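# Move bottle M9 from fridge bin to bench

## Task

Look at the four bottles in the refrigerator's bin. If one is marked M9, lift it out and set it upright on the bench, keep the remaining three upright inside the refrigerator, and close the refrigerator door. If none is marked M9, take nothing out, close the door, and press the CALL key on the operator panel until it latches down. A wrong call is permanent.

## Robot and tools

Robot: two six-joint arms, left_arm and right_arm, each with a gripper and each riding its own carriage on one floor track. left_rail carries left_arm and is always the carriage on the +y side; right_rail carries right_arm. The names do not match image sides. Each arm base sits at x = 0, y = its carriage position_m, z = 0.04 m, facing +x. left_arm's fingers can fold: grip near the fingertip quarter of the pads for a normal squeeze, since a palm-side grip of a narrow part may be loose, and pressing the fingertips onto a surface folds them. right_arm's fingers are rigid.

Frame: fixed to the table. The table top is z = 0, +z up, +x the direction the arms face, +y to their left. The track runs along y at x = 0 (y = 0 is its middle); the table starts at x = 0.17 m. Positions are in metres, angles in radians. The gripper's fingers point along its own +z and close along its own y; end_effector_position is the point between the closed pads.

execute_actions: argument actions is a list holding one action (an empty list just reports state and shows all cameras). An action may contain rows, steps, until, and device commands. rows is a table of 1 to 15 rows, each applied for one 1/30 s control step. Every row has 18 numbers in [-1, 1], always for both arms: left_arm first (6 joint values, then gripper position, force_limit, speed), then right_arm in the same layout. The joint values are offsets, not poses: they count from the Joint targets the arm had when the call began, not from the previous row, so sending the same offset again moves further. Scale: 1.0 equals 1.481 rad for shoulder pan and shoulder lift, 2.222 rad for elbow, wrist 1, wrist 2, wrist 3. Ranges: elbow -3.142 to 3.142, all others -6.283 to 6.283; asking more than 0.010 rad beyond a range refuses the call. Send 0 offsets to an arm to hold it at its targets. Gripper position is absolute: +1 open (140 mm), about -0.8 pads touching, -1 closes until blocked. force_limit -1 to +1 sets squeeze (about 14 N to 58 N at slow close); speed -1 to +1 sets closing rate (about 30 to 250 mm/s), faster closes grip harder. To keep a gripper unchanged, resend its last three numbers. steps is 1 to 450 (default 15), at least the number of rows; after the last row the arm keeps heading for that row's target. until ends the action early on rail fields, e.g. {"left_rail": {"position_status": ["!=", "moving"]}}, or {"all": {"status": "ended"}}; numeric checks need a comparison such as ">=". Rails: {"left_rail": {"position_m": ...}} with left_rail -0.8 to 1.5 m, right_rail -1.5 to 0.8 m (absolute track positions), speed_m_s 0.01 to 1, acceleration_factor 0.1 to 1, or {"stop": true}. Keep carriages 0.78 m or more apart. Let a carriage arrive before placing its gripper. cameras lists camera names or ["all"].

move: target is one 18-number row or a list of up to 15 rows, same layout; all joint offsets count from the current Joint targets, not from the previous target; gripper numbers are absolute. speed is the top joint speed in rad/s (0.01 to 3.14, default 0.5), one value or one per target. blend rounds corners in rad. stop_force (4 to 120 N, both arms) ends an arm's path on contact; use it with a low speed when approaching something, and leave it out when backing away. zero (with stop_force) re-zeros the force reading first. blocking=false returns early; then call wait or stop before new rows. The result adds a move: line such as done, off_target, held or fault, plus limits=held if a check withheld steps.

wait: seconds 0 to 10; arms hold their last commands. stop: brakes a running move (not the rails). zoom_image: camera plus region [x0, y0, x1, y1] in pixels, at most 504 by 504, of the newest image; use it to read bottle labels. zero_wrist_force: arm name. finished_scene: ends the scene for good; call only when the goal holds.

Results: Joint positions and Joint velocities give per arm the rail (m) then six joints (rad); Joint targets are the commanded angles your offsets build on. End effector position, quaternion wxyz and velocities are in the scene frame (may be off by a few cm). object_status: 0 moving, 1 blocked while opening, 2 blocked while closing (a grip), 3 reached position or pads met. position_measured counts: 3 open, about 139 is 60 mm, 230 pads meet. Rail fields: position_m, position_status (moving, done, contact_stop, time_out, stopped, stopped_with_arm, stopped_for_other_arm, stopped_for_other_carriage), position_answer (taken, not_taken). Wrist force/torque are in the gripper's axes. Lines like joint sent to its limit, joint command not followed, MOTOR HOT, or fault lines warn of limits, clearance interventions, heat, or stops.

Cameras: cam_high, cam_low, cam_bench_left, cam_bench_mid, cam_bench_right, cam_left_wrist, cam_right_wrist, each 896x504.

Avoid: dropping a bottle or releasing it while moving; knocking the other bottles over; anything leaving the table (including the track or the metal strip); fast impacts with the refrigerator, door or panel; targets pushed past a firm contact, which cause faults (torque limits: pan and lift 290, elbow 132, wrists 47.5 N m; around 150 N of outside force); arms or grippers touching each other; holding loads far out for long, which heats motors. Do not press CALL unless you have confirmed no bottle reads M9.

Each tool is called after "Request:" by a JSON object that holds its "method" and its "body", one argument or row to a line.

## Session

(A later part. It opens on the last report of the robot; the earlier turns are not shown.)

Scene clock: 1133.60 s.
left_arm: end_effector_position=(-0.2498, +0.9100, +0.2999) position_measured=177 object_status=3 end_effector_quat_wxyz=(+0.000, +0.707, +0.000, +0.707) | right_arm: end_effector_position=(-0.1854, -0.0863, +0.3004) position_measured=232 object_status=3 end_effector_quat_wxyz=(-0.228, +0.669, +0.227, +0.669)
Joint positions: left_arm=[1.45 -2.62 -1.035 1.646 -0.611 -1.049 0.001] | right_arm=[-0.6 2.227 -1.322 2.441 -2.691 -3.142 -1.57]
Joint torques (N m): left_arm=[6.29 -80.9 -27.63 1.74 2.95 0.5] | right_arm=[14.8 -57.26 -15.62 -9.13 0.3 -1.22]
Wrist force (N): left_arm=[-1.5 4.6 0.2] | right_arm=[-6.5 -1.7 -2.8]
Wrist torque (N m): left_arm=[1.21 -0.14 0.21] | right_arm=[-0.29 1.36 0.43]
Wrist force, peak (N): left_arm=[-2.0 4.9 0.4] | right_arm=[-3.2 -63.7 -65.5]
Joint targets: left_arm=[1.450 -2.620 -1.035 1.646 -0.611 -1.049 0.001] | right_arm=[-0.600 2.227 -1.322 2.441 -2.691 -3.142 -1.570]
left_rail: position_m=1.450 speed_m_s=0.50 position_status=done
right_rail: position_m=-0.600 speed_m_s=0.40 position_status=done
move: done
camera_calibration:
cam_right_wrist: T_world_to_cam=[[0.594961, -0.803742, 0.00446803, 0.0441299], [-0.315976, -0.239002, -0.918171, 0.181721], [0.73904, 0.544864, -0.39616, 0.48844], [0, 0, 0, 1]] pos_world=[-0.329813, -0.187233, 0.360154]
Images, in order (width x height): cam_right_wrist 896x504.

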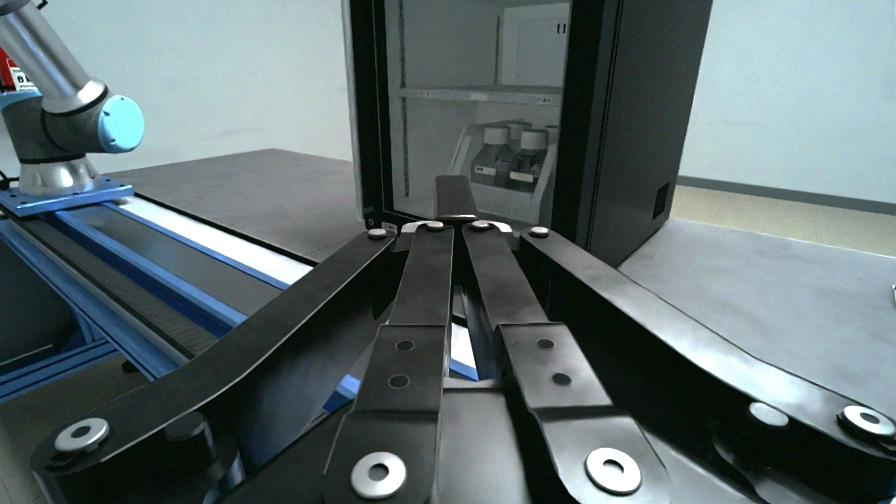

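Request:
{"method": "move", "body": {
  "target": [
    [0,0,0,0,0,0,-0.38,0,-1,-0.40041,0.40446,-0.5,0.23087,0,0,1,1,0],
    [0,0,0,0,0,0,-0.38,0,-1,-0.48798,0.4262,-0.52861,0.24509,0,0,1,1,0]
  ],
  "speed": [0.8,0.15],
  "blend": [0.03,0],
  "cameras": ["cam_right_wrist"]
}}

Request:
{"method": "zoom_image", "body": {
  "camera": "cam_right_wrist",
  "region": [260, 130, 640, 330]
}}

Scene clock: 1222.70 s.
left_arm: end_effector_position=(-0.2498, +0.9100, +0.2999) position_measured=177 object_status=3 end_effector_quat_wxyz=(+0.000, +0.707, +0.000, +0.707) | right_arm: end_effector_position=(+0.2373, +0.4580, +0.2995) position_measured=3 object_status=3 end_effector_quat_wxyz=(+0.024, +0.707, -0.023, +0.707)
Joint positions: left_arm=[1.45 -2.62 -1.035 1.646 -0.611 -1.049 0.001] | right_arm=[-0.6 1.504 -0.69 1.267 -2.147 -3.142 -1.57]
Joint torques (N m): left_arm=[6.72 -81.53 -27.15 1.81 2.88 0.54] | right_arm=[-16.7 -102.95 -52.25 -1.16 -0.13 -1]
Wrist force (N): left_arm=[-1.6 4.6 0.3] | right_arm=[-6.4 -1.7 -2.9]
Wrist torque (N m): left_arm=[1.21 -0.11 0.21] | right_arm=[-0.26 1.38 0.43]
Wrist force, peak (N): left_arm=[-1.8 4.7 0.4] | right_arm=[-6.7 1.2 -4.6]
Joint targets: left_arm=[1.450 -2.620 -1.035 1.646 -0.611 -1.049 0.001] | right_arm=[-0.600 1.504 -0.690 1.267 -2.146 -3.142 -1.570]
left_rail: position_m=1.450 speed_m_s=0.50 position_status=done
right_rail: position_m=-0.600 speed_m_s=0.40 position_status=done
move: done
camera_calibration:
cam_right_wrist: T_world_to_cam=[[-0.085298, -0.996338, 0.00583996, 0.479276], [-0.395088, 0.0284421, -0.918203, 0.340772], [0.914675, -0.0806281, -0.396068, 0.123848], [0, 0, 0, 1]] pos_world=[0.0622363, 0.477815, 0.359151]
Images, in order (width x height): cam_right_wrist 896x504.

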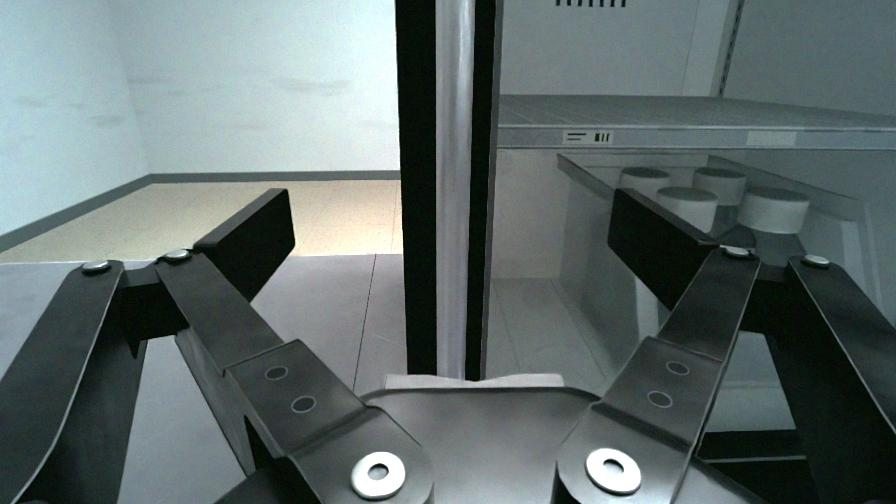

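Scaled by 1.326 from the camera's 896x504 image, which has a finer 1280x720 frame.

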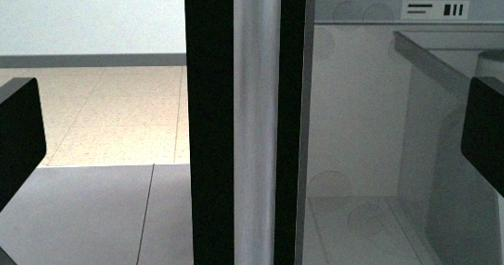

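Request:
{"method": "execute_actions", "body": {
  "actions": [
    {"rows": [[0,0,0,0,0,0,-0.38,0,-1, 0,0,0,0,0,0,-1,1,-1]], "steps": 145}
  ]
}}

Scene clock: 1231.80 s.
left_arm: end_effector_position=(-0.2498, +0.9100, +0.2999) position_measured=177 object_status=3 end_effector_quat_wxyz=(+0.000, +0.707, +0.000, +0.707) | right_arm: end_effector_position=(+0.2377, +0.4580, +0.2995) position_measured=211 object_status=0 end_effector_quat_wxyz=(+0.024, +0.707, -0.024, +0.707)
Joint positions: left_arm=[1.45 -2.62 -1.035 1.646 -0.611 -1.049 0.001] | right_arm=[-0.6 1.504 -0.69 1.267 -2.146 -3.142 -1.57]
Joint torques (N m): left_arm=[7.46 -82.29 -27.3 1.67 2.87 0.24] | right_arm=[-7.63 -102.96 -51.29 -1.34 -0.33 -0.59]
Wrist force (N): left_arm=[-1.6 4.3 0.7] | right_arm=[-5.7 15.2 -8.1]
Wrist torque (N m): left_arm=[1.15 -0.12 0.21] | right_arm=[-0.37 1.32 0.61]
Wrist force, peak (N): left_arm=[-1.9 4.8 0.5] | right_arm=[-5.7 15.2 -8.1]
Joint targets: left_arm=[1.450 -2.620 -1.035 1.646 -0.611 -1.049 0.001] | right_arm=[-0.600 1.504 -0.690 1.267 -2.146 -3.142 -1.570]
left_rail: position_m=1.450 speed_m_s=0.50 position_status=done
right_rail: position_m=-0.600 speed_m_s=0.40 position_status=done

Request:
{"method": "move", "body": {
  "target": [
    [0,0,0,0,0,0,-0.38,0,-1,0.0237,-0.01236,0.01532,-0.00789,0,0,-1,1,-1],
    [0,0,0,0,0,0,-0.38,0,-1,0.04734,-0.02552,0.03272,-0.01652,0,0,-1,1,-1],
    [0,0,0,0,0,0,-0.38,0,-1,0.07232,-0.04082,0.05293,-0.02653,0,0,-1,1,-1],
    [0,0,0,0,0,0,-0.38,0,-1,0.09731,-0.05746,0.07482,-0.03734,0,0,-1,1,-1],
    [0,0,0,0,0,0,-0.38,0,-1,0.12477,-0.07723,0.10064,-0.04997,0,0,-1,1,-1],
    [0,0,0,0,0,0,-0.38,0,-1,0.15223,-0.09835,0.12808,-0.06333,0,0,-1,1,-1],
    [0,0,0,0,0,0,-0.38,0,-1,0.17969,-0.12053,0.1569,-0.07738,0,0,-1,1,-1],
    [0,0,0,0,0,0,-0.38,0,-1,0.20714,-0.14384,0.18715,-0.09208,0,0,-1,1,-1]
  ],
  "speed": 0.13,
  "blend": 0.01,
  "stop_force": 85
}}

Scene clock: 1263.80 s.
left_arm: end_effector_position=(-0.2498, +0.9100, +0.2999) position_measured=177 object_status=3 end_effector_quat_wxyz=(+0.000, +0.707, +0.000, +0.707) | right_arm: end_effector_position=(-0.0536, +0.3194, +0.3007) position_measured=211 object_status=2 end_effector_quat_wxyz=(-0.085, +0.702, +0.084, +0.702)
Joint positions: left_arm=[1.45 -2.62 -1.035 1.646 -0.611 -1.049 0.001] | right_arm=[-0.6 1.811 -0.903 1.683 -2.351 -3.142 -1.57]
Joint torques (N m): left_arm=[5.31 -82.92 -26.52 1.71 2.67 0.03] | right_arm=[74.5 -111.87 -65.13 -10.56 -5.59 -0.09]
Wrist force (N): left_arm=[-1.8 4.2 0.2] | right_arm=[-19.7 80.1 49.7]
Wrist torque (N m): left_arm=[1.12 -0.08 0.21] | right_arm=[-0.51 1.15 0.54]
Wrist force, peak (N): left_arm=[-1.8 4.8 0.4] | right_arm=[-37.1 88.8 43.4]
Joint targets: left_arm=[1.450 -2.620 -1.035 1.646 -0.611 -1.049 0.001] | right_arm=[-0.600 1.811 -0.903 1.683 -2.351 -3.142 -1.570]
left_rail: position_m=1.450 speed_m_s=0.50 position_status=done
right_rail: position_m=-0.600 speed_m_s=0.40 position_status=done
move: done

Request:
{"method": "move", "body": {
  "target": [0,0,0,0,0,0,-0.38,0,-1,0.00197,-0.00497,0.00621,-0.00281,0,0,-1,1,-1],
  "speed": 0.1
}}

Scene clock: 1328.70 s.
left_arm: end_effector_position=(-0.2498, +0.9100, +0.2999) position_measured=177 object_status=3 end_effector_quat_wxyz=(+0.000, +0.707, +0.000, +0.707) | right_arm: end_effector_position=(-0.0550, +0.3135, +0.3008) position_measured=211 object_status=2 end_effector_quat_wxyz=(-0.086, +0.702, +0.085, +0.702)
Joint positions: left_arm=[1.45 -2.62 -1.035 1.646 -0.611 -1.049 0.001] | right_arm=[-0.6 1.814 -0.911 1.696 -2.357 -3.142 -1.57]
Joint torques (N m): left_arm=[6.19 -80.77 -27.9 2 2.88 0.64] | right_arm=[-13.52 -123.69 -22.42 -10.96 -7.76 0.35]
Wrist force (N): left_arm=[-1.7 4.0 0.2] | right_arm=[-24.9 -38.7 -24.1]
Wrist torque (N m): left_arm=[1.08 -0.09 0.21] | right_arm=[0.28 1.12 0.51]
Wrist force, peak (N): left_arm=[-1.8 5.0 0.2] | right_arm=[-20.0 80.4 49.9]
Joint targets: left_arm=[1.450 -2.620 -1.035 1.646 -0.611 -1.049 0.001] | right_arm=[-0.600 1.814 -0.911 1.696 -2.357 -3.142 -1.570]
left_rail: position_m=1.450 speed_m_s=0.50 position_status=done
right_rail: position_m=-0.600 speed_m_s=0.40 position_status=done
move: done

Request:
{"method": "move", "body": {
  "target": [
    [0,0,0,0,0,0,-0.38,0,-1,0.03025,-0.02594,0.03422,-0.01639,0,0,-1,1,-1],
    [0,0,0,0,0,0,-0.38,0,-1,0.06,-0.0539,0.06984,-0.03338,0,0,-1,1,-1],
    [0,0,0,0,0,0,-0.38,0,-1,0.08976,-0.08296,0.10641,-0.05058,0,0,-1,1,-1],
    [0,0,0,0,0,0,-0.38,0,-1,0.11918,-0.11304,0.14389,-0.06801,0,0,-1,1,-1]
  ],
  "speed": 0.13,
  "blend": 0.01,
  "stop_force": 80
}}

Scene clock: 1362.70 s.
left_arm: end_effector_position=(-0.2498, +0.9100, +0.2999) position_measured=177 object_status=3 end_effector_quat_wxyz=(+0.000, +0.707, +0.000, +0.707) | right_arm: end_effector_position=(-0.1525, +0.1507, +0.2999) position_measured=211 object_status=2 end_effector_quat_wxyz=(-0.147, +0.691, +0.147, +0.692)
Joint positions: left_arm=[1.45 -2.62 -1.035 1.646 -0.611 -1.049 0.001] | right_arm=[-0.6 1.99 -1.078 2.016 -2.508 -3.142 -1.57]
Joint torques (N m): left_arm=[7.45 -81.04 -27.31 1.68 2.92 0.52] | right_arm=[14.25 -93.71 -23.92 -10.22 -7.87 0.32]
Wrist force (N): left_arm=[-1.8 4.1 0.0] | right_arm=[-15.6 -4.2 -3.4]
Wrist torque (N m): left_arm=[1.09 -0.06 0.21] | right_arm=[0.23 1.23 0.54]
Wrist force, peak (N): left_arm=[-1.7 4.8 0.5] | right_arm=[-22.5 -60.3 -34.6]
Joint targets: left_arm=[1.450 -2.620 -1.035 1.646 -0.611 -1.049 0.001] | right_arm=[-0.600 1.990 -1.078 2.016 -2.508 -3.142 -1.570]
left_rail: position_m=1.450 speed_m_s=0.50 position_status=done
right_rail: position_m=-0.600 speed_m_s=0.40 position_status=done
move: done

Request:
{"method": "move", "body": {
  "target": [
    [0,0,0,0,0,0,-0.38,0,-1,0.02958,-0.03142,0.03802,-0.01743,0,0,-1,1,-1],
    [0,0,0,0,0,0,-0.38,0,-1,0.05841,-0.06343,0.07675,-0.03483,0,0,-1,1,-1],
    [0,0,0,0,0,0,-0.38,0,-1,0.08675,-0.09685,0.11584,-0.05165,0,0,-1,1,-1],
    [0,0,0,0,0,0,-0.38,0,-1,0.11447,-0.13145,0.15536,-0.06811,0,0,-1,1,-1],
    [0,0,0,0,0,0,-0.38,0,-1,0.13704,-0.16156,0.18839,-0.08107,0,0,-1,1,-1]
  ],
  "speed": 0.13,
  "blend": 0.01,
  "stop_force": 80,
  "cameras": ["cam_right_wrist"]
}}

Scene clock: 1376.07 s.
left_arm: end_effector_position=(-0.2498, +0.9100, +0.2999) position_measured=177 object_status=3 end_effector_quat_wxyz=(+0.000, +0.707, +0.000, +0.707) | right_arm: end_effector_position=(-0.1702, -0.0773, +0.3004) position_measured=211 object_status=2 end_effector_quat_wxyz=(-0.217, +0.673, +0.216, +0.673)
Joint positions: left_arm=[1.45 -2.62 -1.035 1.646 -0.611 -1.049 0.001] | right_arm=[-0.6 2.193 -1.318 2.435 -2.689 -3.142 -1.57]
Joint torques (N m): left_arm=[6.66 -81.69 -27.01 1.69 2.78 0.47] | right_arm=[40.91 -76.6 -35.49 -13.02 -18.54 1]
Wrist force (N): left_arm=[-1.9 4.4 0.2] | right_arm=[-38.6 18.1 39.1]
Wrist torque (N m): left_arm=[1.17 -0.04 0.21] | right_arm=[-0.17 0.77 0.39]
Wrist force, peak (N): left_arm=[-1.8 4.8 0.3] | right_arm=[-38.8 17.9 39.4]
Joint targets: left_arm=[1.450 -2.620 -1.035 1.646 -0.611 -1.049 0.001] | right_arm=[-0.600 2.193 -1.318 2.435 -2.689 -3.142 -1.570]
left_rail: position_m=1.450 speed_m_s=0.50 position_status=done
right_rail: position_m=-0.600 speed_m_s=0.40 position_status=done
move: done
camera_calibration:
cam_right_wrist: T_world_to_cam=[[0.56769, -0.82323, 0.00450325, 0.0361004], [-0.323783, -0.2283, -0.918174, 0.188066], [0.756896, 0.51978, -0.396152, 0.473403], [0, 0, 0, 1]] pos_world=[-0.317919, -0.173411, 0.360054]
Images, in order (width x height): cam_right_wrist 896x504.

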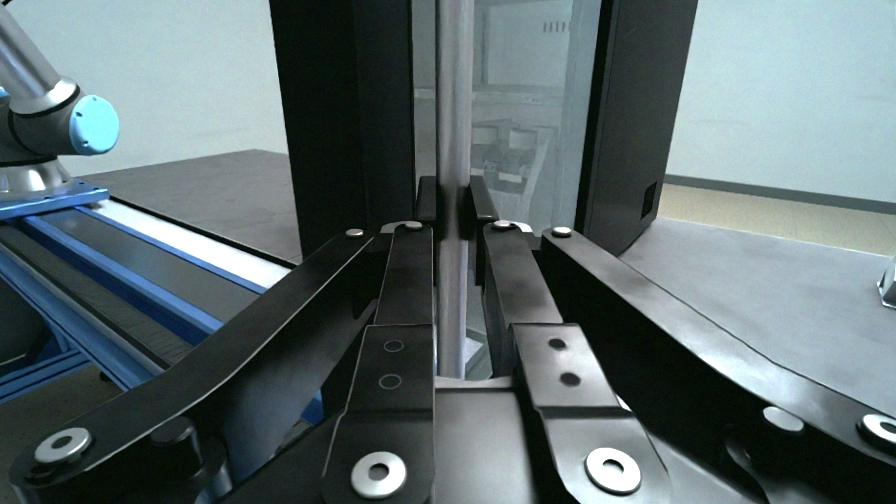

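Request:
{"method": "execute_actions", "body": {
  "actions": [
    {"left_rail": {"position_m": 0.95, "speed_m_s": 0.5, "acceleration_factor": 0.6}, "steps": 90, "until": {"left_rail": {"position_status": ["!=", "moving"]}}}
  ]
}}

Request:
{"method": "move", "body": {
  "target": [0.34028,-0.13481,0.11068,-0.02083,0.22671,0,-0.38,0,-1,0,0,0,0,0,0,-1,1,-1],
  "speed": 0.5,
  "cameras": ["cam_left_wrist"]
}}

Request:
{"method": "zoom_image", "body": {
  "camera": "cam_left_wrist",
  "region": [420, 100, 700, 340]
}}

Scene clock: 1393.77 s.
left_arm: end_effector_position=(-0.2498, +0.4100, +0.2999) position_measured=177 object_status=3 end_effector_quat_wxyz=(+0.000, +0.707, +0.000, +0.707) | right_arm: end_effector_position=(-0.1702, -0.0773, +0.3004) position_measured=211 object_status=2 end_effector_quat_wxyz=(-0.217, +0.673, +0.216, +0.673)
Joint positions: left_arm=[0.95 -2.62 -1.035 1.646 -0.611 -1.049 0.001] | right_arm=[-0.6 2.193 -1.318 2.435 -2.689 -3.142 -1.57]
Joint torques (N m): left_arm=[7.44 -81.08 -27.43 1.6 2.91 0.49] | right_arm=[39.72 -77.2 -36.55 -12.51 -18.01 0.63]
Wrist force (N): left_arm=[-1.7 4.6 0.4] | right_arm=[-38.6 17.9 39.2]
Wrist torque (N m): left_arm=[1.21 -0.10 0.21] | right_arm=[-0.25 0.74 0.39]
Wrist force, peak (N): left_arm=[-1.8 5.5 0.2] | right_arm=[-39.2 18.0 39.6]
Joint targets: left_arm=[0.950 -2.620 -1.035 1.646 -0.611 -1.049 0.001] | right_arm=[-0.600 2.193 -1.318 2.435 -2.689 -3.142 -1.570]
Tool commands: left_gripper/position=-0.38 left_gripper/force_limit=+0.0 left_gripper/speed=-1.0 right_gripper/position=-1.0 right_gripper/force_limit=+1.0 right_gripper/speed=-1.0
left_rail: position_m=0.950 speed_m_s=0.50 position_status=done
right_rail: position_m=-0.600 speed_m_s=0.40 position_status=done

Scene clock: 1395.50 s.
left_arm: end_effector_position=(+0.1497, +0.3001, +0.3302) position_measured=177 object_status=3 end_effector_quat_wxyz=(+0.000, +0.707, +0.000, +0.707) | right_arm: end_effector_position=(-0.1702, -0.0773, +0.3004) position_measured=211 object_status=2 end_effector_quat_wxyz=(-0.217, +0.673, +0.216, +0.673)
Joint positions: left_arm=[0.95 -2.116 -1.235 1.892 -0.657 -0.546 0.001] | right_arm=[-0.6 2.193 -1.318 2.435 -2.689 -3.142 -1.57]
Joint torques (N m): left_arm=[11.63 -70.83 -23.1 -1.36 3.46 0.18] | right_arm=[38.98 -74.27 -38.12 -12.99 -18.26 0.7]
Wrist force (N): left_arm=[-1.7 4.5 0.4] | right_arm=[-39.0 17.8 39.1]
Wrist torque (N m): left_arm=[1.20 -0.19 0.26] | right_arm=[-0.25 0.82 0.39]
Wrist force, peak (N): left_arm=[-1.1 4.7 4.2] | right_arm=[-38.9 17.8 39.6]
Joint targets: left_arm=[0.950 -2.116 -1.235 1.892 -0.657 -0.546 0.001] | right_arm=[-0.600 2.193 -1.318 2.435 -2.689 -3.142 -1.570]
left_rail: position_m=0.950 speed_m_s=0.50 position_status=done
right_rail: position_m=-0.600 speed_m_s=0.40 position_status=done
move: done
camera_calibration:
cam_left_wrist: T_world_to_cam=[[-0.0305356, -0.999516, -0.00592569, 0.311336], [-0.325838, 0.0155587, -0.945298, 0.352144], [0.944932, -0.0269344, -0.326155, 0.157896], [0, 0, 0, 1]] pos_world=[-0.0249526, 0.309959, 0.386224]
Images, in order (width x height): cam_left_wrist 896x504.

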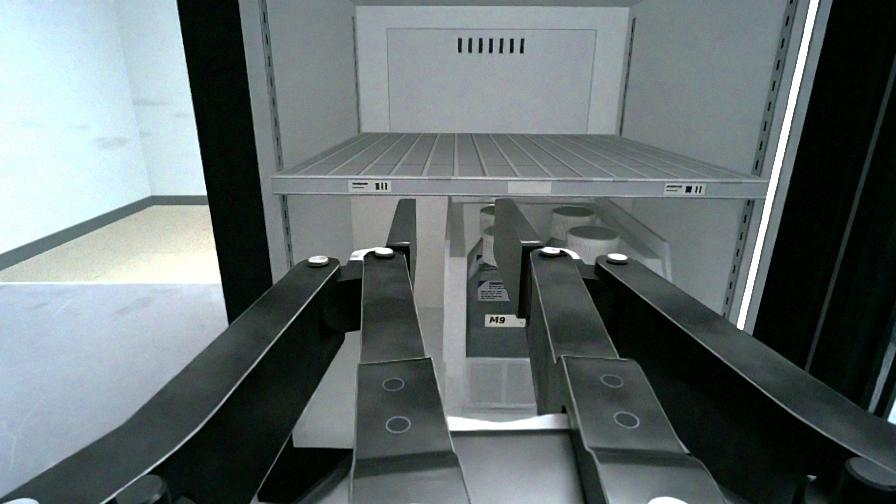

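Scaled by 1.800 from the camera's 896x504 image, which has a finer 1280x720 frame.

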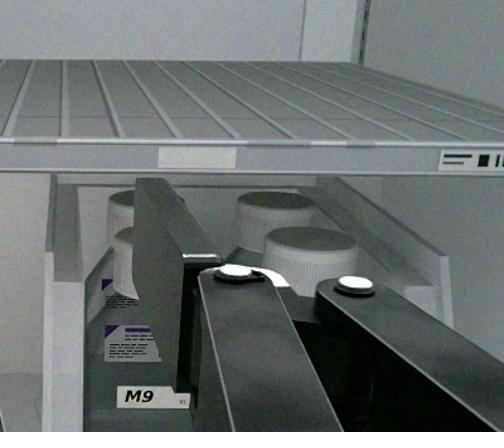

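Request:
{"method": "execute_actions", "body": {
  "actions": [
    {"rows": [[0,0,0,0,0,0,1,0,0,0,0,0,0,0,0,-1,1,-1]], "steps": 40}
  ],
  "cameras": ["cam_left_wrist"]
}}

Request:
{"method": "zoom_image", "body": {
  "camera": "cam_left_wrist",
  "region": [420, 160, 700, 420]
}}

Scene clock: 1402.23 s.
left_arm: end_effector_position=(+0.1499, +0.3002, +0.3302) position_measured=3 object_status=3 end_effector_quat_wxyz=(+0.000, +0.707, +0.000, +0.707) | right_arm: end_effector_position=(-0.1702, -0.0773, +0.3004) position_measured=211 object_status=2 end_effector_quat_wxyz=(-0.217, +0.673, +0.216, +0.673)
Joint positions: left_arm=[0.95 -2.116 -1.235 1.892 -0.657 -0.546 0.001] | right_arm=[-0.6 2.193 -1.318 2.435 -2.689 -3.142 -1.57]
Joint torques (N m): left_arm=[13.62 -70.57 -24.15 -1.54 3.68 0.41] | right_arm=[38.87 -74.5 -37.82 -12.33 -18.04 0.09]
Wrist force (N): left_arm=[-1.8 4.2 0.0] | right_arm=[-38.7 17.8 39.1]
Wrist torque (N m): left_arm=[1.13 -0.10 0.25] | right_arm=[-0.29 0.80 0.38]
Wrist force, peak (N): left_arm=[-1.6 4.8 0.5] | right_arm=[-39.0 18.2 39.5]
Joint targets: left_arm=[0.950 -2.116 -1.235 1.892 -0.657 -0.546 0.001] | right_arm=[-0.600 2.193 -1.318 2.435 -2.689 -3.142 -1.570]
left_rail: position_m=0.950 speed_m_s=0.50 position_status=done
right_rail: position_m=-0.600 speed_m_s=0.40 position_status=done
camera_calibration:
cam_left_wrist: T_world_to_cam=[[-0.0305356, -0.999516, -0.00592569, 0.311346], [-0.325838, 0.0155587, -0.945298, 0.352336], [0.944932, -0.0269344, -0.326155, 0.157645], [0, 0, 0, 1]] pos_world=[-0.0246526, 0.309959, 0.386324]
Images, in order (width x height): cam_left_wrist 896x504.

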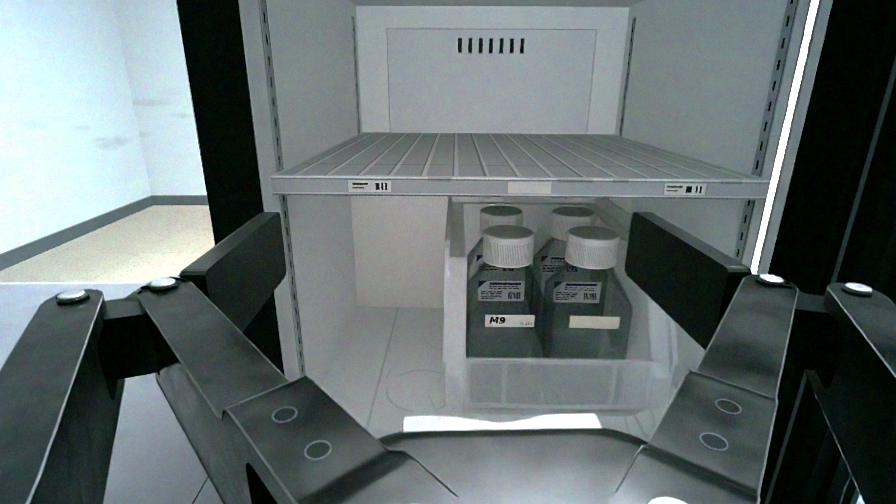

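Scaled by 1.800 from the camera's 896x504 image, which has a finer 1280x720 frame.

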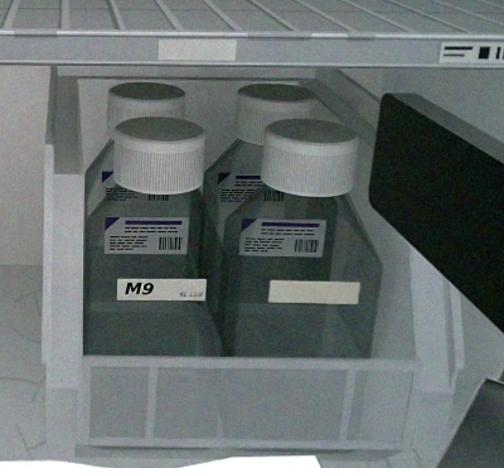

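Request:
{"method": "zoom_image", "body": {
  "camera": "cam_left_wrist",
  "region": [430, 180, 570, 300]
}}

Request:
{"method": "zoom_image", "body": {
  "camera": "cam_left_wrist",
  "region": [430, 280, 690, 420]
}}

Scaled by 3.600 from the camera's 896x504 image, which has a finer 1280x720 frame.

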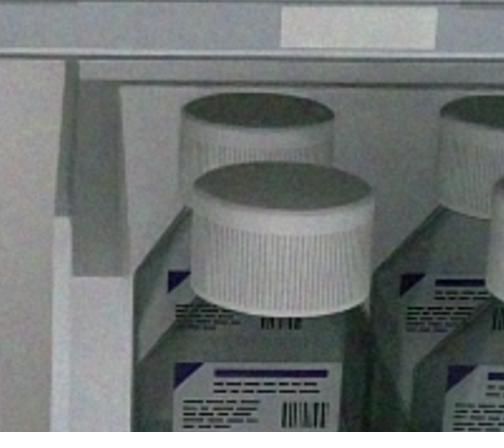

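Scaled by 1.938 from the camera's 896x504 image, which has a finer 1280x720 frame.

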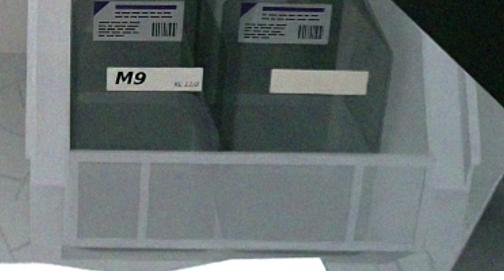

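Request:
{"method": "move", "body": {
  "target": [0.20668,0.07519,-0.0891,-0.19006,-0.00634,0.19828,-0.05,0,0,0,0,0,0,0,0,-1,1,-1],
  "speed": 0.3,
  "cameras": ["cam_left_wrist"]
}}

Request:
{"method": "zoom_image", "body": {
  "camera": "cam_left_wrist",
  "region": [240, 60, 720, 330]
}}

Scene clock: 1620.47 s.
left_arm: end_effector_position=(+0.2963, +0.2122, +0.2718) position_measured=135 object_status=3 end_effector_quat_wxyz=(-0.079, +0.787, +0.104, +0.604) | right_arm: end_effector_position=(-0.1702, -0.0773, +0.3004) position_measured=211 object_status=2 end_effector_quat_wxyz=(-0.217, +0.673, +0.216, +0.673)
Joint positions: left_arm=[0.95 -1.81 -1.124 1.694 -1.079 -0.56 0.441] | right_arm=[-0.6 2.193 -1.318 2.435 -2.689 -3.142 -1.57]
Joint torques (N m): left_arm=[13.39 -64.18 -51.92 -4.44 -2.5 2.27] | right_arm=[37.23 -75.59 -38.82 -12.55 -18.08 0.27]
Wrist force (N): left_arm=[-2.0 4.5 -0.3] | right_arm=[-38.8 18.0 39.4]
Wrist torque (N m): left_arm=[1.18 0.09 0.18] | right_arm=[-0.23 0.80 0.39]
Wrist force, peak (N): left_arm=[-2.2 5.5 0.9] | right_arm=[-39.5 17.7 39.2]
Joint targets: left_arm=[0.950 -1.810 -1.124 1.694 -1.080 -0.560 0.441] | right_arm=[-0.600 2.193 -1.318 2.435 -2.689 -3.142 -1.570]
left_rail: position_m=0.950 speed_m_s=0.50 position_status=done
right_rail: position_m=-0.600 speed_m_s=0.40 position_status=done
move: done
camera_calibration:
cam_left_wrist: T_world_to_cam=[[0.228214, -0.973606, 0.00322066, 0.142907], [-0.543944, -0.130243, -0.828952, 0.410058], [0.807492, 0.187426, -0.55931, 0.0565549], [0, 0, 0, 1]] pos_world=[0.144768, 0.181943, 0.37109]
Images, in order (width x height): cam_left_wrist 896x504.

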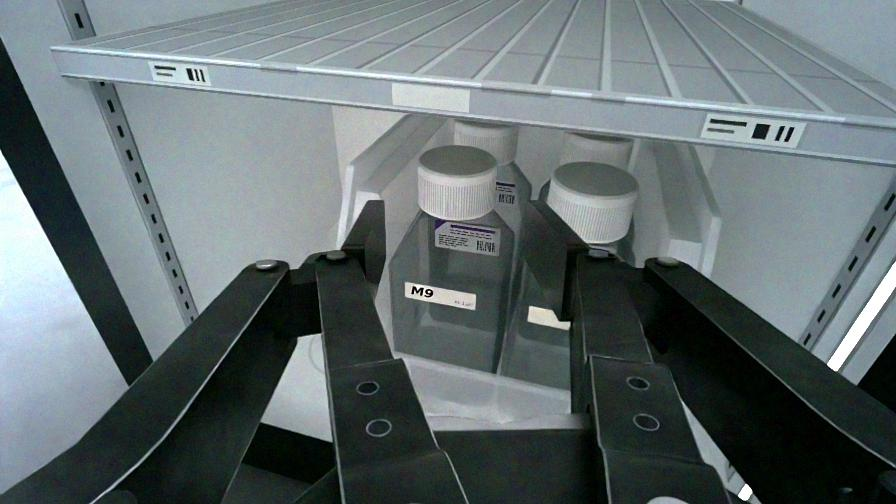

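Scaled by 1.050 from the camera's 896x504 image, which has a finer 1280x720 frame.

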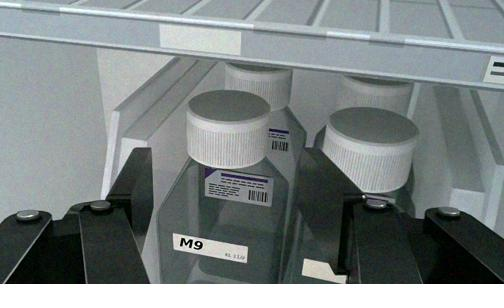

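Request:
{"method": "zoom_image", "body": {
  "camera": "cam_left_wrist",
  "region": [320, 100, 520, 260]
}}

Scaled by 2.520 from the camera's 896x504 image, which has a finer 1280x720 frame.

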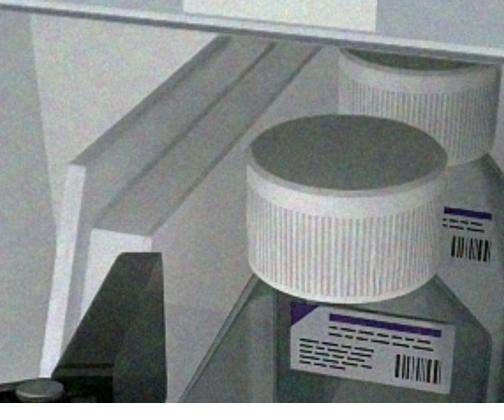

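Request:
{"method": "move", "body": {
  "target": [
    [0.0370,-0.00432,0.01913,-0.03924,0.02088,0.02678,-0.12,0,0,0,0,0,0,0,0,-1,1,-1],
    [0.07395,-0.0053,0.0348,-0.07729,0.04176,0.05359,-0.12,0,0,0,0,0,0,0,0,-1,1,-1]
  ],
  "speed": 0.06,
  "blend": [0.01,0],
  "stop_force": 10,
  "cameras": ["cam_left_wrist"]
}}

Request:
{"method": "zoom_image", "body": {
  "camera": "cam_left_wrist",
  "region": [300, 130, 600, 340]
}}

Scene clock: 1709.77 s.
left_arm: end_effector_position=(+0.3886, +0.2313, +0.2479) position_measured=144 object_status=3 end_effector_quat_wxyz=(-0.080, +0.786, +0.103, +0.604) | right_arm: end_effector_position=(-0.1702, -0.0773, +0.3004) position_measured=211 object_status=2 end_effector_quat_wxyz=(-0.217, +0.673, +0.216, +0.673)
Joint positions: left_arm=[0.95 -1.7 -1.132 1.771 -1.251 -0.467 0.56] | right_arm=[-0.6 2.193 -1.318 2.435 -2.689 -3.142 -1.57]
Joint torques (N m): left_arm=[15.38 -81.76 -27.77 -5.02 5.24 2.49] | right_arm=[35.88 -75.5 -40.39 -12.35 -17.49 -0.06]
Wrist force (N): left_arm=[-1.5 4.0 0.3] | right_arm=[-38.8 17.7 39.4]
Wrist torque (N m): left_arm=[1.06 0.00 0.13] | right_arm=[-0.28 0.80 0.38]
Wrist force, peak (N): left_arm=[-2.7 4.7 -0.3] | right_arm=[-39.1 18.0 39.7]
Joint targets: left_arm=[0.950 -1.700 -1.132 1.771 -1.251 -0.467 0.560] | right_arm=[-0.600 2.193 -1.318 2.435 -2.689 -3.142 -1.570]
left_rail: position_m=0.950 speed_m_s=0.50 position_status=done
right_rail: position_m=-0.600 speed_m_s=0.40 position_status=done
move: done
camera_calibration:
cam_left_wrist: T_world_to_cam=[[0.228377, -0.973571, 0.00169365, 0.140787], [-0.54401, -0.129054, -0.829095, 0.44271], [0.807402, 0.188425, -0.559105, -0.0352757], [0, 0, 0, 1]] pos_world=[0.237168, 0.200846, 0.347087]
Images, in order (width x height): cam_left_wrist 896x504.

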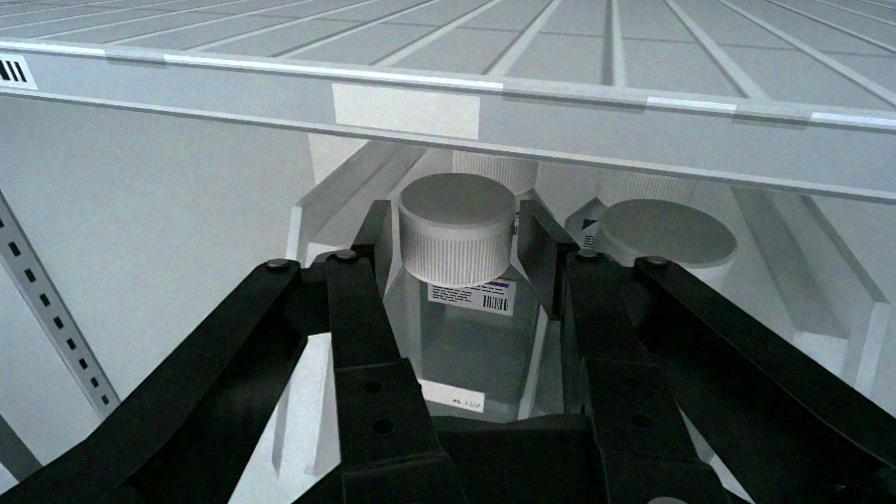

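Scaled by 1.680 from the camera's 896x504 image, which has a finer 1280x720 frame.

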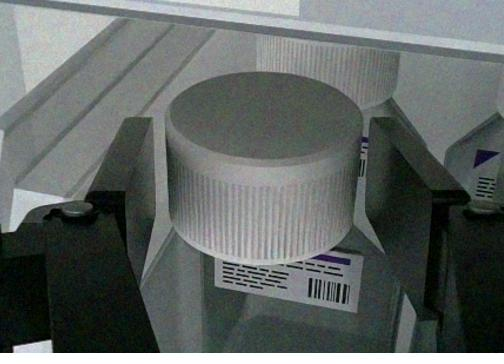

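Request:
{"method": "execute_actions", "body": {
  "actions": [
    {"rows": [[0,0,0,0,0,0,-1,0.1,-1,0,0,0,0,0,0,-1,1,-1]], "steps": 75}
  ],
  "cameras": ["cam_left_wrist"]
}}

Request:
{"method": "zoom_image", "body": {
  "camera": "cam_left_wrist",
  "region": [300, 130, 600, 340]
}}

Scene clock: 1724.60 s.
left_arm: end_effector_position=(+0.3886, +0.2313, +0.2479) position_measured=161 object_status=2 end_effector_quat_wxyz=(-0.080, +0.786, +0.103, +0.604) | right_arm: end_effector_position=(-0.1702, -0.0773, +0.3004) position_measured=211 object_status=2 end_effector_quat_wxyz=(-0.217, +0.673, +0.216, +0.673)
Joint positions: left_arm=[0.95 -1.7 -1.132 1.771 -1.251 -0.467 0.56] | right_arm=[-0.6 2.193 -1.318 2.435 -2.689 -3.142 -1.57]
Joint torques (N m): left_arm=[14.04 -72.65 -30.08 -4.99 4.21 1.94] | right_arm=[34 -73.34 -41.67 -12.04 -17.23 -0.15]
Wrist force (N): left_arm=[1.2 2.7 -1.6] | right_arm=[-39.3 18.0 39.6]
Wrist torque (N m): left_arm=[1.07 0.06 0.09] | right_arm=[-0.23 0.80 0.39]
Wrist force, peak (N): left_arm=[-1.6 4.8 0.3] | right_arm=[-39.6 17.8 39.7]
Joint targets: left_arm=[0.950 -1.700 -1.132 1.771 -1.251 -0.467 0.560] | right_arm=[-0.600 2.193 -1.318 2.435 -2.689 -3.142 -1.570]
left_rail: position_m=0.950 speed_m_s=0.50 position_status=done
right_rail: position_m=-0.600 speed_m_s=0.40 position_status=done
camera_calibration:
cam_left_wrist: T_world_to_cam=[[0.228377, -0.973571, 0.00169365, 0.140787], [-0.54401, -0.129054, -0.829095, 0.44271], [0.807402, 0.188425, -0.559105, -0.0352757], [0, 0, 0, 1]] pos_world=[0.237168, 0.200846, 0.347087]
Images, in order (width x height): cam_left_wrist 896x504.

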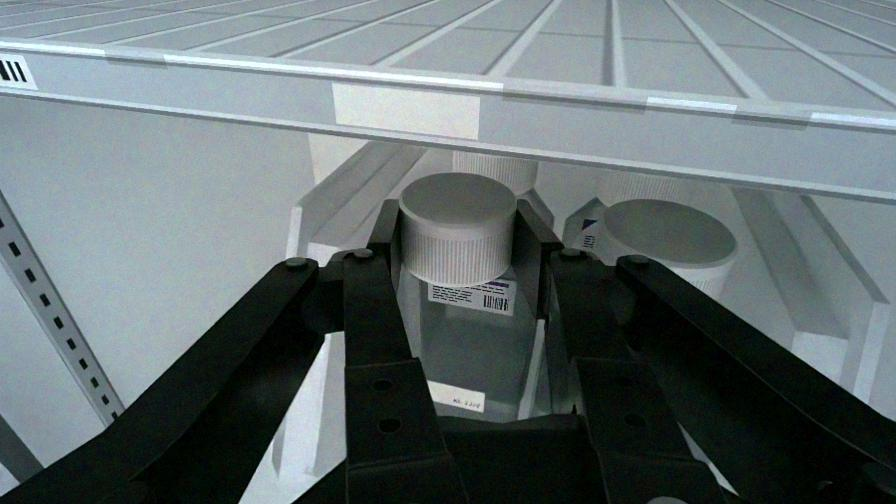

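Scaled by 1.680 from the camera's 896x504 image, which has a finer 1280x720 frame.

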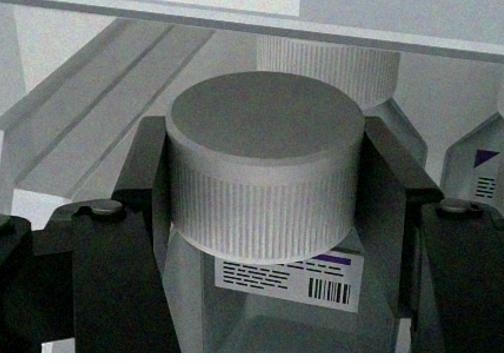

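Request:
{"method": "move", "body": {
  "target": [0,-0.01556,-0.00694,0.0172,0,0,-1,0.1,-1,0,0,0,0,0,0,-1,1,-1],
  "speed": 0.05,
  "cameras": ["cam_left_wrist"]
}}

Request:
{"method": "zoom_image", "body": {
  "camera": "cam_left_wrist",
  "region": [300, 80, 700, 420]
}}

Scene clock: 1925.60 s.
left_arm: end_effector_position=(+0.3886, +0.2313, +0.2714) position_measured=161 object_status=2 end_effector_quat_wxyz=(-0.080, +0.787, +0.103, +0.604) | right_arm: end_effector_position=(-0.1702, -0.0773, +0.3004) position_measured=211 object_status=2 end_effector_quat_wxyz=(-0.217, +0.673, +0.216, +0.673)
Joint positions: left_arm=[0.95 -1.7 -1.154 1.756 -1.214 -0.467 0.56] | right_arm=[-0.6 2.193 -1.318 2.435 -2.689 -3.142 -1.57]
Joint torques (N m): left_arm=[13.34 -83.82 -55.33 1.81 0.08 2.31] | right_arm=[35.73 -75.11 -43.99 -12.09 -17.57 -0.66]
Wrist force (N): left_arm=[-5.4 4.3 1.1] | right_arm=[-38.8 17.7 39.2]
Wrist torque (N m): left_arm=[1.14 -0.03 0.09] | right_arm=[-0.25 0.77 0.38]
Wrist force, peak (N): left_arm=[-5.6 4.6 1.5] | right_arm=[-39.5 18.2 39.7]
Joint targets: left_arm=[0.950 -1.700 -1.155 1.756 -1.213 -0.467 0.560] | right_arm=[-0.600 2.193 -1.318 2.435 -2.689 -3.142 -1.570]
left_rail: position_m=0.950 speed_m_s=0.50 position_status=done
right_rail: position_m=-0.600 speed_m_s=0.40 position_status=done
move: done
camera_calibration:
cam_left_wrist: T_world_to_cam=[[0.228315, -0.973585, 0.00194564, 0.140768], [-0.544059, -0.129244, -0.829033, 0.462317], [0.807386, 0.188222, -0.559196, -0.0220208], [0, 0, 0, 1]] pos_world=[0.237167, 0.200946, 0.370688]
Images, in order (width x height): cam_left_wrist 896x504.

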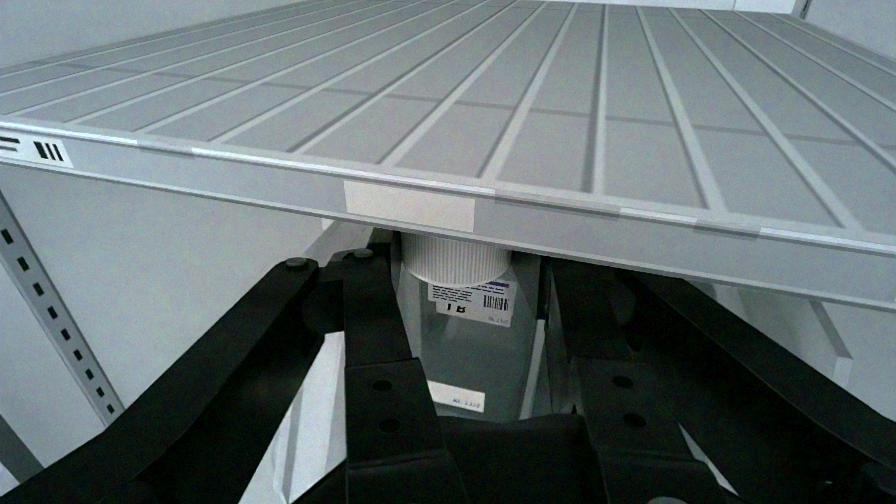

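Scaled by 1.260 from the camera's 896x504 image, which has a finer 1280x720 frame.

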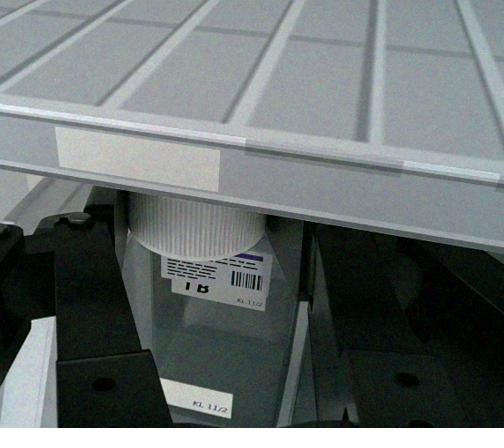

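Request:
{"method": "move", "body": {
  "target": [
    [-0.04558,0.06525,-0.03355,0.1776,0.00037,-0.17332,-1,0.1,-1,0,0,0,0,0,0,-1,1,-1],
    [-0.06066,0.14598,-0.06623,0.32856,-0.00945,-0.32657,-1,0.1,-1,0,0,0,0,0,0,-1,1,-1]
  ],
  "speed": 0.2,
  "blend": [0.02,0],
  "stop_force": 30,
  "cameras": ["cam_left_wrist","cam_right_wrist","cam_bench_mid","cam_low"]
}}

Scene clock: 1976.40 s.
left_arm: end_effector_position=(+0.3262, +0.2308, +0.2718) position_measured=161 object_status=2 end_effector_quat_wxyz=(-0.096, +0.670, +0.088, +0.731) | right_arm: end_effector_position=(-0.1702, -0.0773, +0.3004) position_measured=211 object_status=2 end_effector_quat_wxyz=(-0.217, +0.673, +0.216, +0.673)
Joint positions: left_arm=[0.95 -1.79 -0.938 1.609 -0.483 -0.488 -0.165] | right_arm=[-0.6 2.193 -1.318 2.435 -2.689 -3.142 -1.57]
Joint torques (N m): left_arm=[-14.12 -74.85 -48.51 6.6 -4.69 -2.5] | right_arm=[31.03 -75.31 -46.02 -11.99 -17.46 -0.31]
Wrist force (N): left_arm=[-6.3 4.7 0.6] | right_arm=[-38.4 18.0 39.2]
Wrist torque (N m): left_arm=[1.31 -0.09 0.42] | right_arm=[-0.24 0.74 0.38]
Wrist force, peak (N): left_arm=[-6.8 8.1 -0.2] | right_arm=[-39.2 18.0 39.4]
Joint targets: left_arm=[0.950 -1.790 -0.938 1.609 -0.483 -0.488 -0.165] | right_arm=[-0.600 2.193 -1.318 2.435 -2.689 -3.142 -1.570]
left_rail: position_m=0.950 speed_m_s=0.50 position_status=done
right_rail: position_m=-0.600 speed_m_s=0.40 position_status=done
move: done
camera_calibration:
cam_left_wrist: T_world_to_cam=[[0.228992, -0.973388, -0.00884984, 0.157165], [-0.237791, -0.0471204, -0.970173, 0.348053], [0.943938, 0.224266, -0.242253, -0.110273], [0, 0, 0, 1]] pos_world=[0.150865, 0.194114, 0.312348]
cam_right_wrist: T_world_to_cam=[[0.56769, -0.82323, 0.00450325, 0.0361004], [-0.323783, -0.2283, -0.918174, 0.188066], [0.756896, 0.51978, -0.396152, 0.473403], [0, 0, 0, 1]] pos_world=[-0.317919, -0.173411, 0.360054]
Images, in order (width x height): cam_low 896x504, cam_bench_mid 896x504, cam_left_wrist 896x504, cam_right_wrist 896x504.

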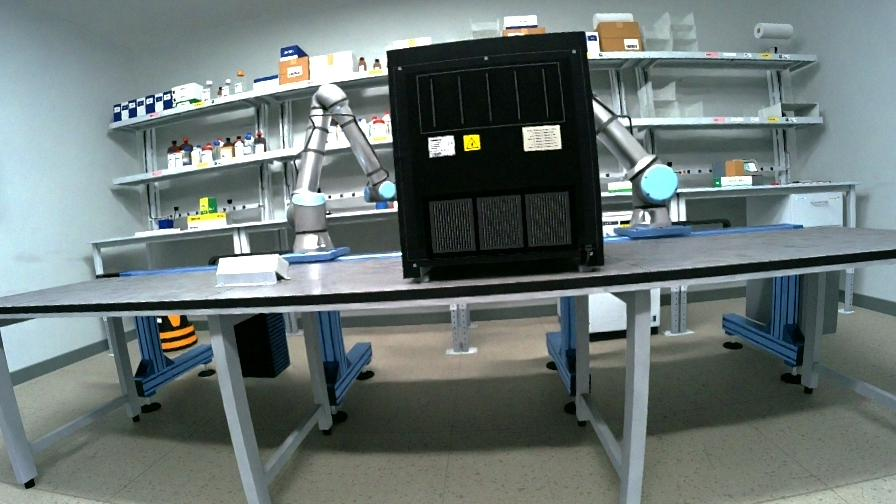

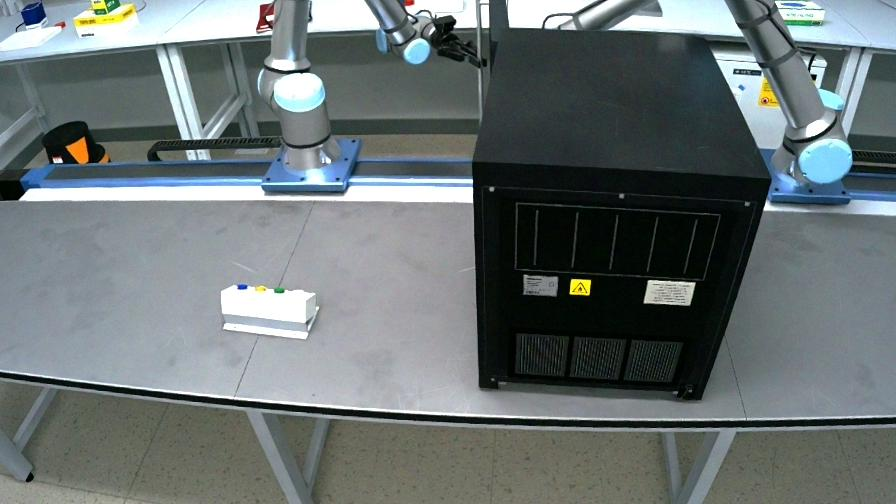

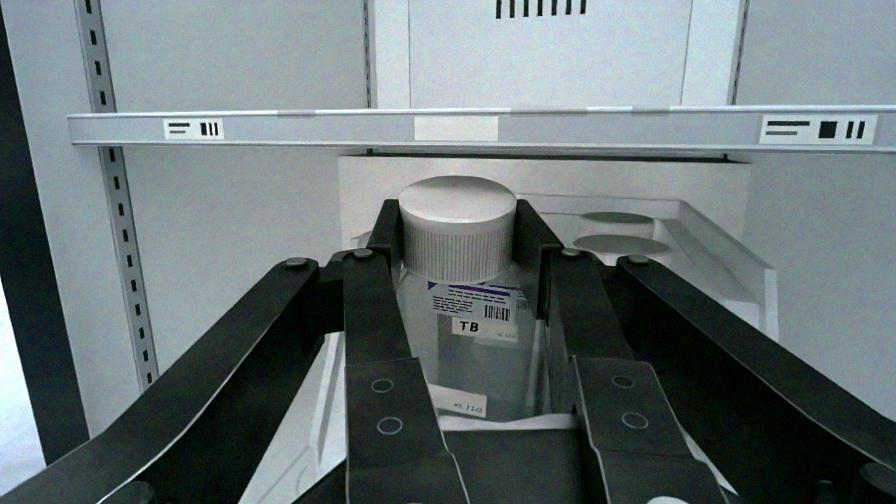

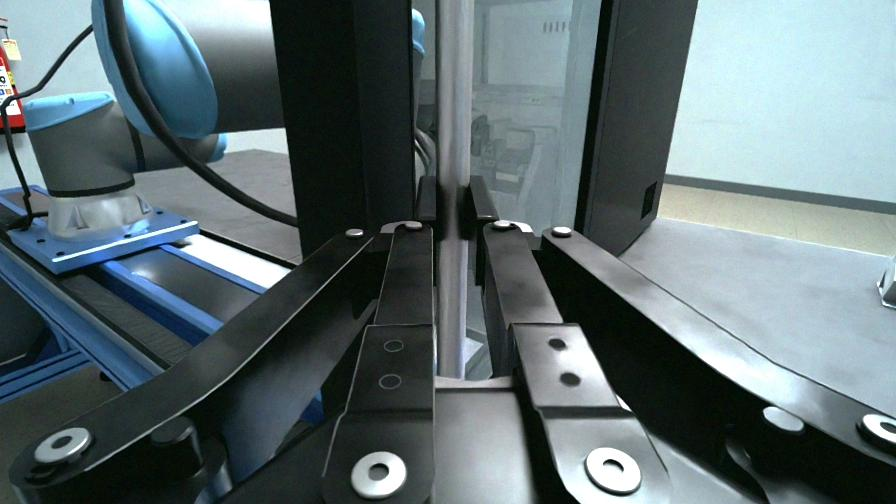

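Request:
{"method": "zoom_image", "body": {
  "camera": "cam_left_wrist",
  "region": [390, 250, 590, 430]
}}

Scaled by 2.520 from the camera's 896x504 image, which has a finer 1280x720 frame.

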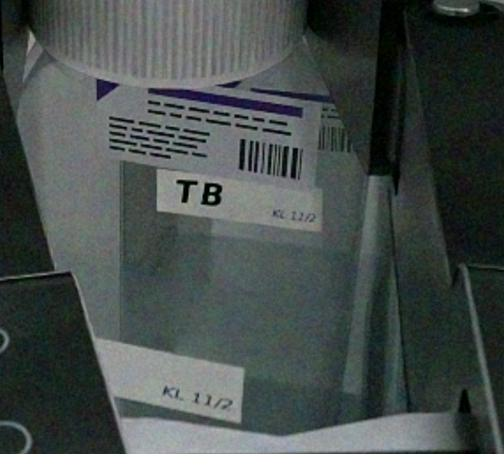

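Request:
{"method": "move", "body": {
  "target": [
    [-0.00578,0.08359,-0.02639,0.11911,-0.02796,-0.12926,-1,0.1,-1,0,0,0,0,0,0,-1,1,-1],
    [-0.00695,0.12248,-0.03667,0.16616,-0.04783,-0.18173,-1,0.1,-1,0,0,0,0,0,0,-1,1,-1]
  ],
  "speed": 0.2,
  "blend": [0.02,0],
  "stop_force": 30,
  "cameras": ["cam_left_wrist"]
}}

Scene clock: 2019.77 s.
left_arm: end_effector_position=(+0.3005, +0.2312, +0.2648) position_measured=161 object_status=2 end_effector_quat_wxyz=(-0.106, +0.569, +0.075, +0.812) | right_arm: end_effector_position=(-0.1702, -0.0773, +0.3004) position_measured=211 object_status=2 end_effector_quat_wxyz=(-0.217, +0.673, +0.216, +0.673)
Joint positions: left_arm=[0.95 -1.801 -0.757 1.527 -0.114 -0.594 -0.569] | right_arm=[-0.6 2.193 -1.318 2.435 -2.689 -3.142 -1.57]
Joint torques (N m): left_arm=[-15.53 -81.26 -41.87 9.01 -7.39 -1.93] | right_arm=[29.8 -72.03 -47.37 -12.02 -17.17 -0.79]
Wrist force (N): left_arm=[-6.2 7.5 0.5] | right_arm=[-38.8 17.9 38.7]
Wrist torque (N m): left_arm=[1.06 -0.28 0.02] | right_arm=[-0.17 0.81 0.38]
Wrist force, peak (N): left_arm=[-6.6 7.9 0.5] | right_arm=[-39.1 18.0 39.5]
Joint targets: left_arm=[0.950 -1.801 -0.757 1.527 -0.114 -0.594 -0.569] | right_arm=[-0.600 2.193 -1.318 2.435 -2.689 -3.142 -1.570]
left_rail: position_m=0.950 speed_m_s=0.50 position_status=done
right_rail: position_m=-0.600 speed_m_s=0.40 position_status=done
move: done
camera_calibration:
cam_left_wrist: T_world_to_cam=[[0.23219, -0.972557, -0.014857, 0.163883], [0.0126083, 0.0182826, -0.999753, 0.252656], [0.972589, 0.231946, 0.0165073, -0.166773], [0, 0, 0, 1]] pos_world=[0.120964, 0.193448, 0.257781]
Images, in order (width x height): cam_left_wrist 896x504.

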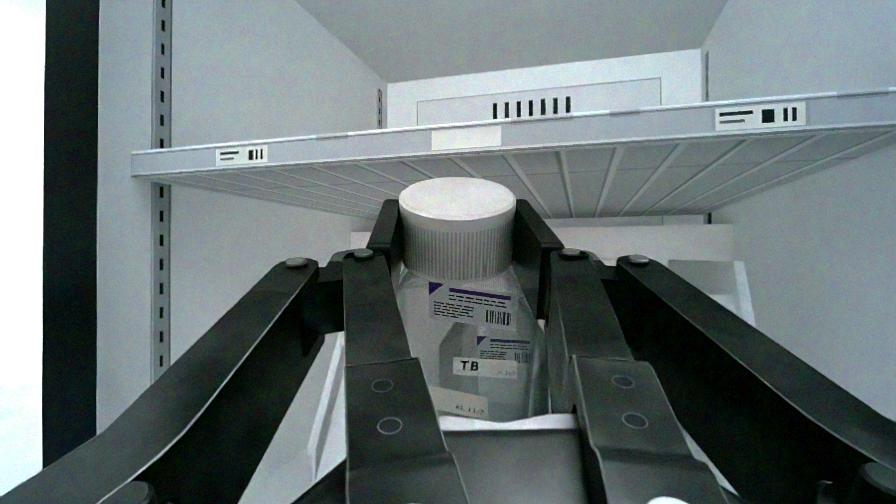

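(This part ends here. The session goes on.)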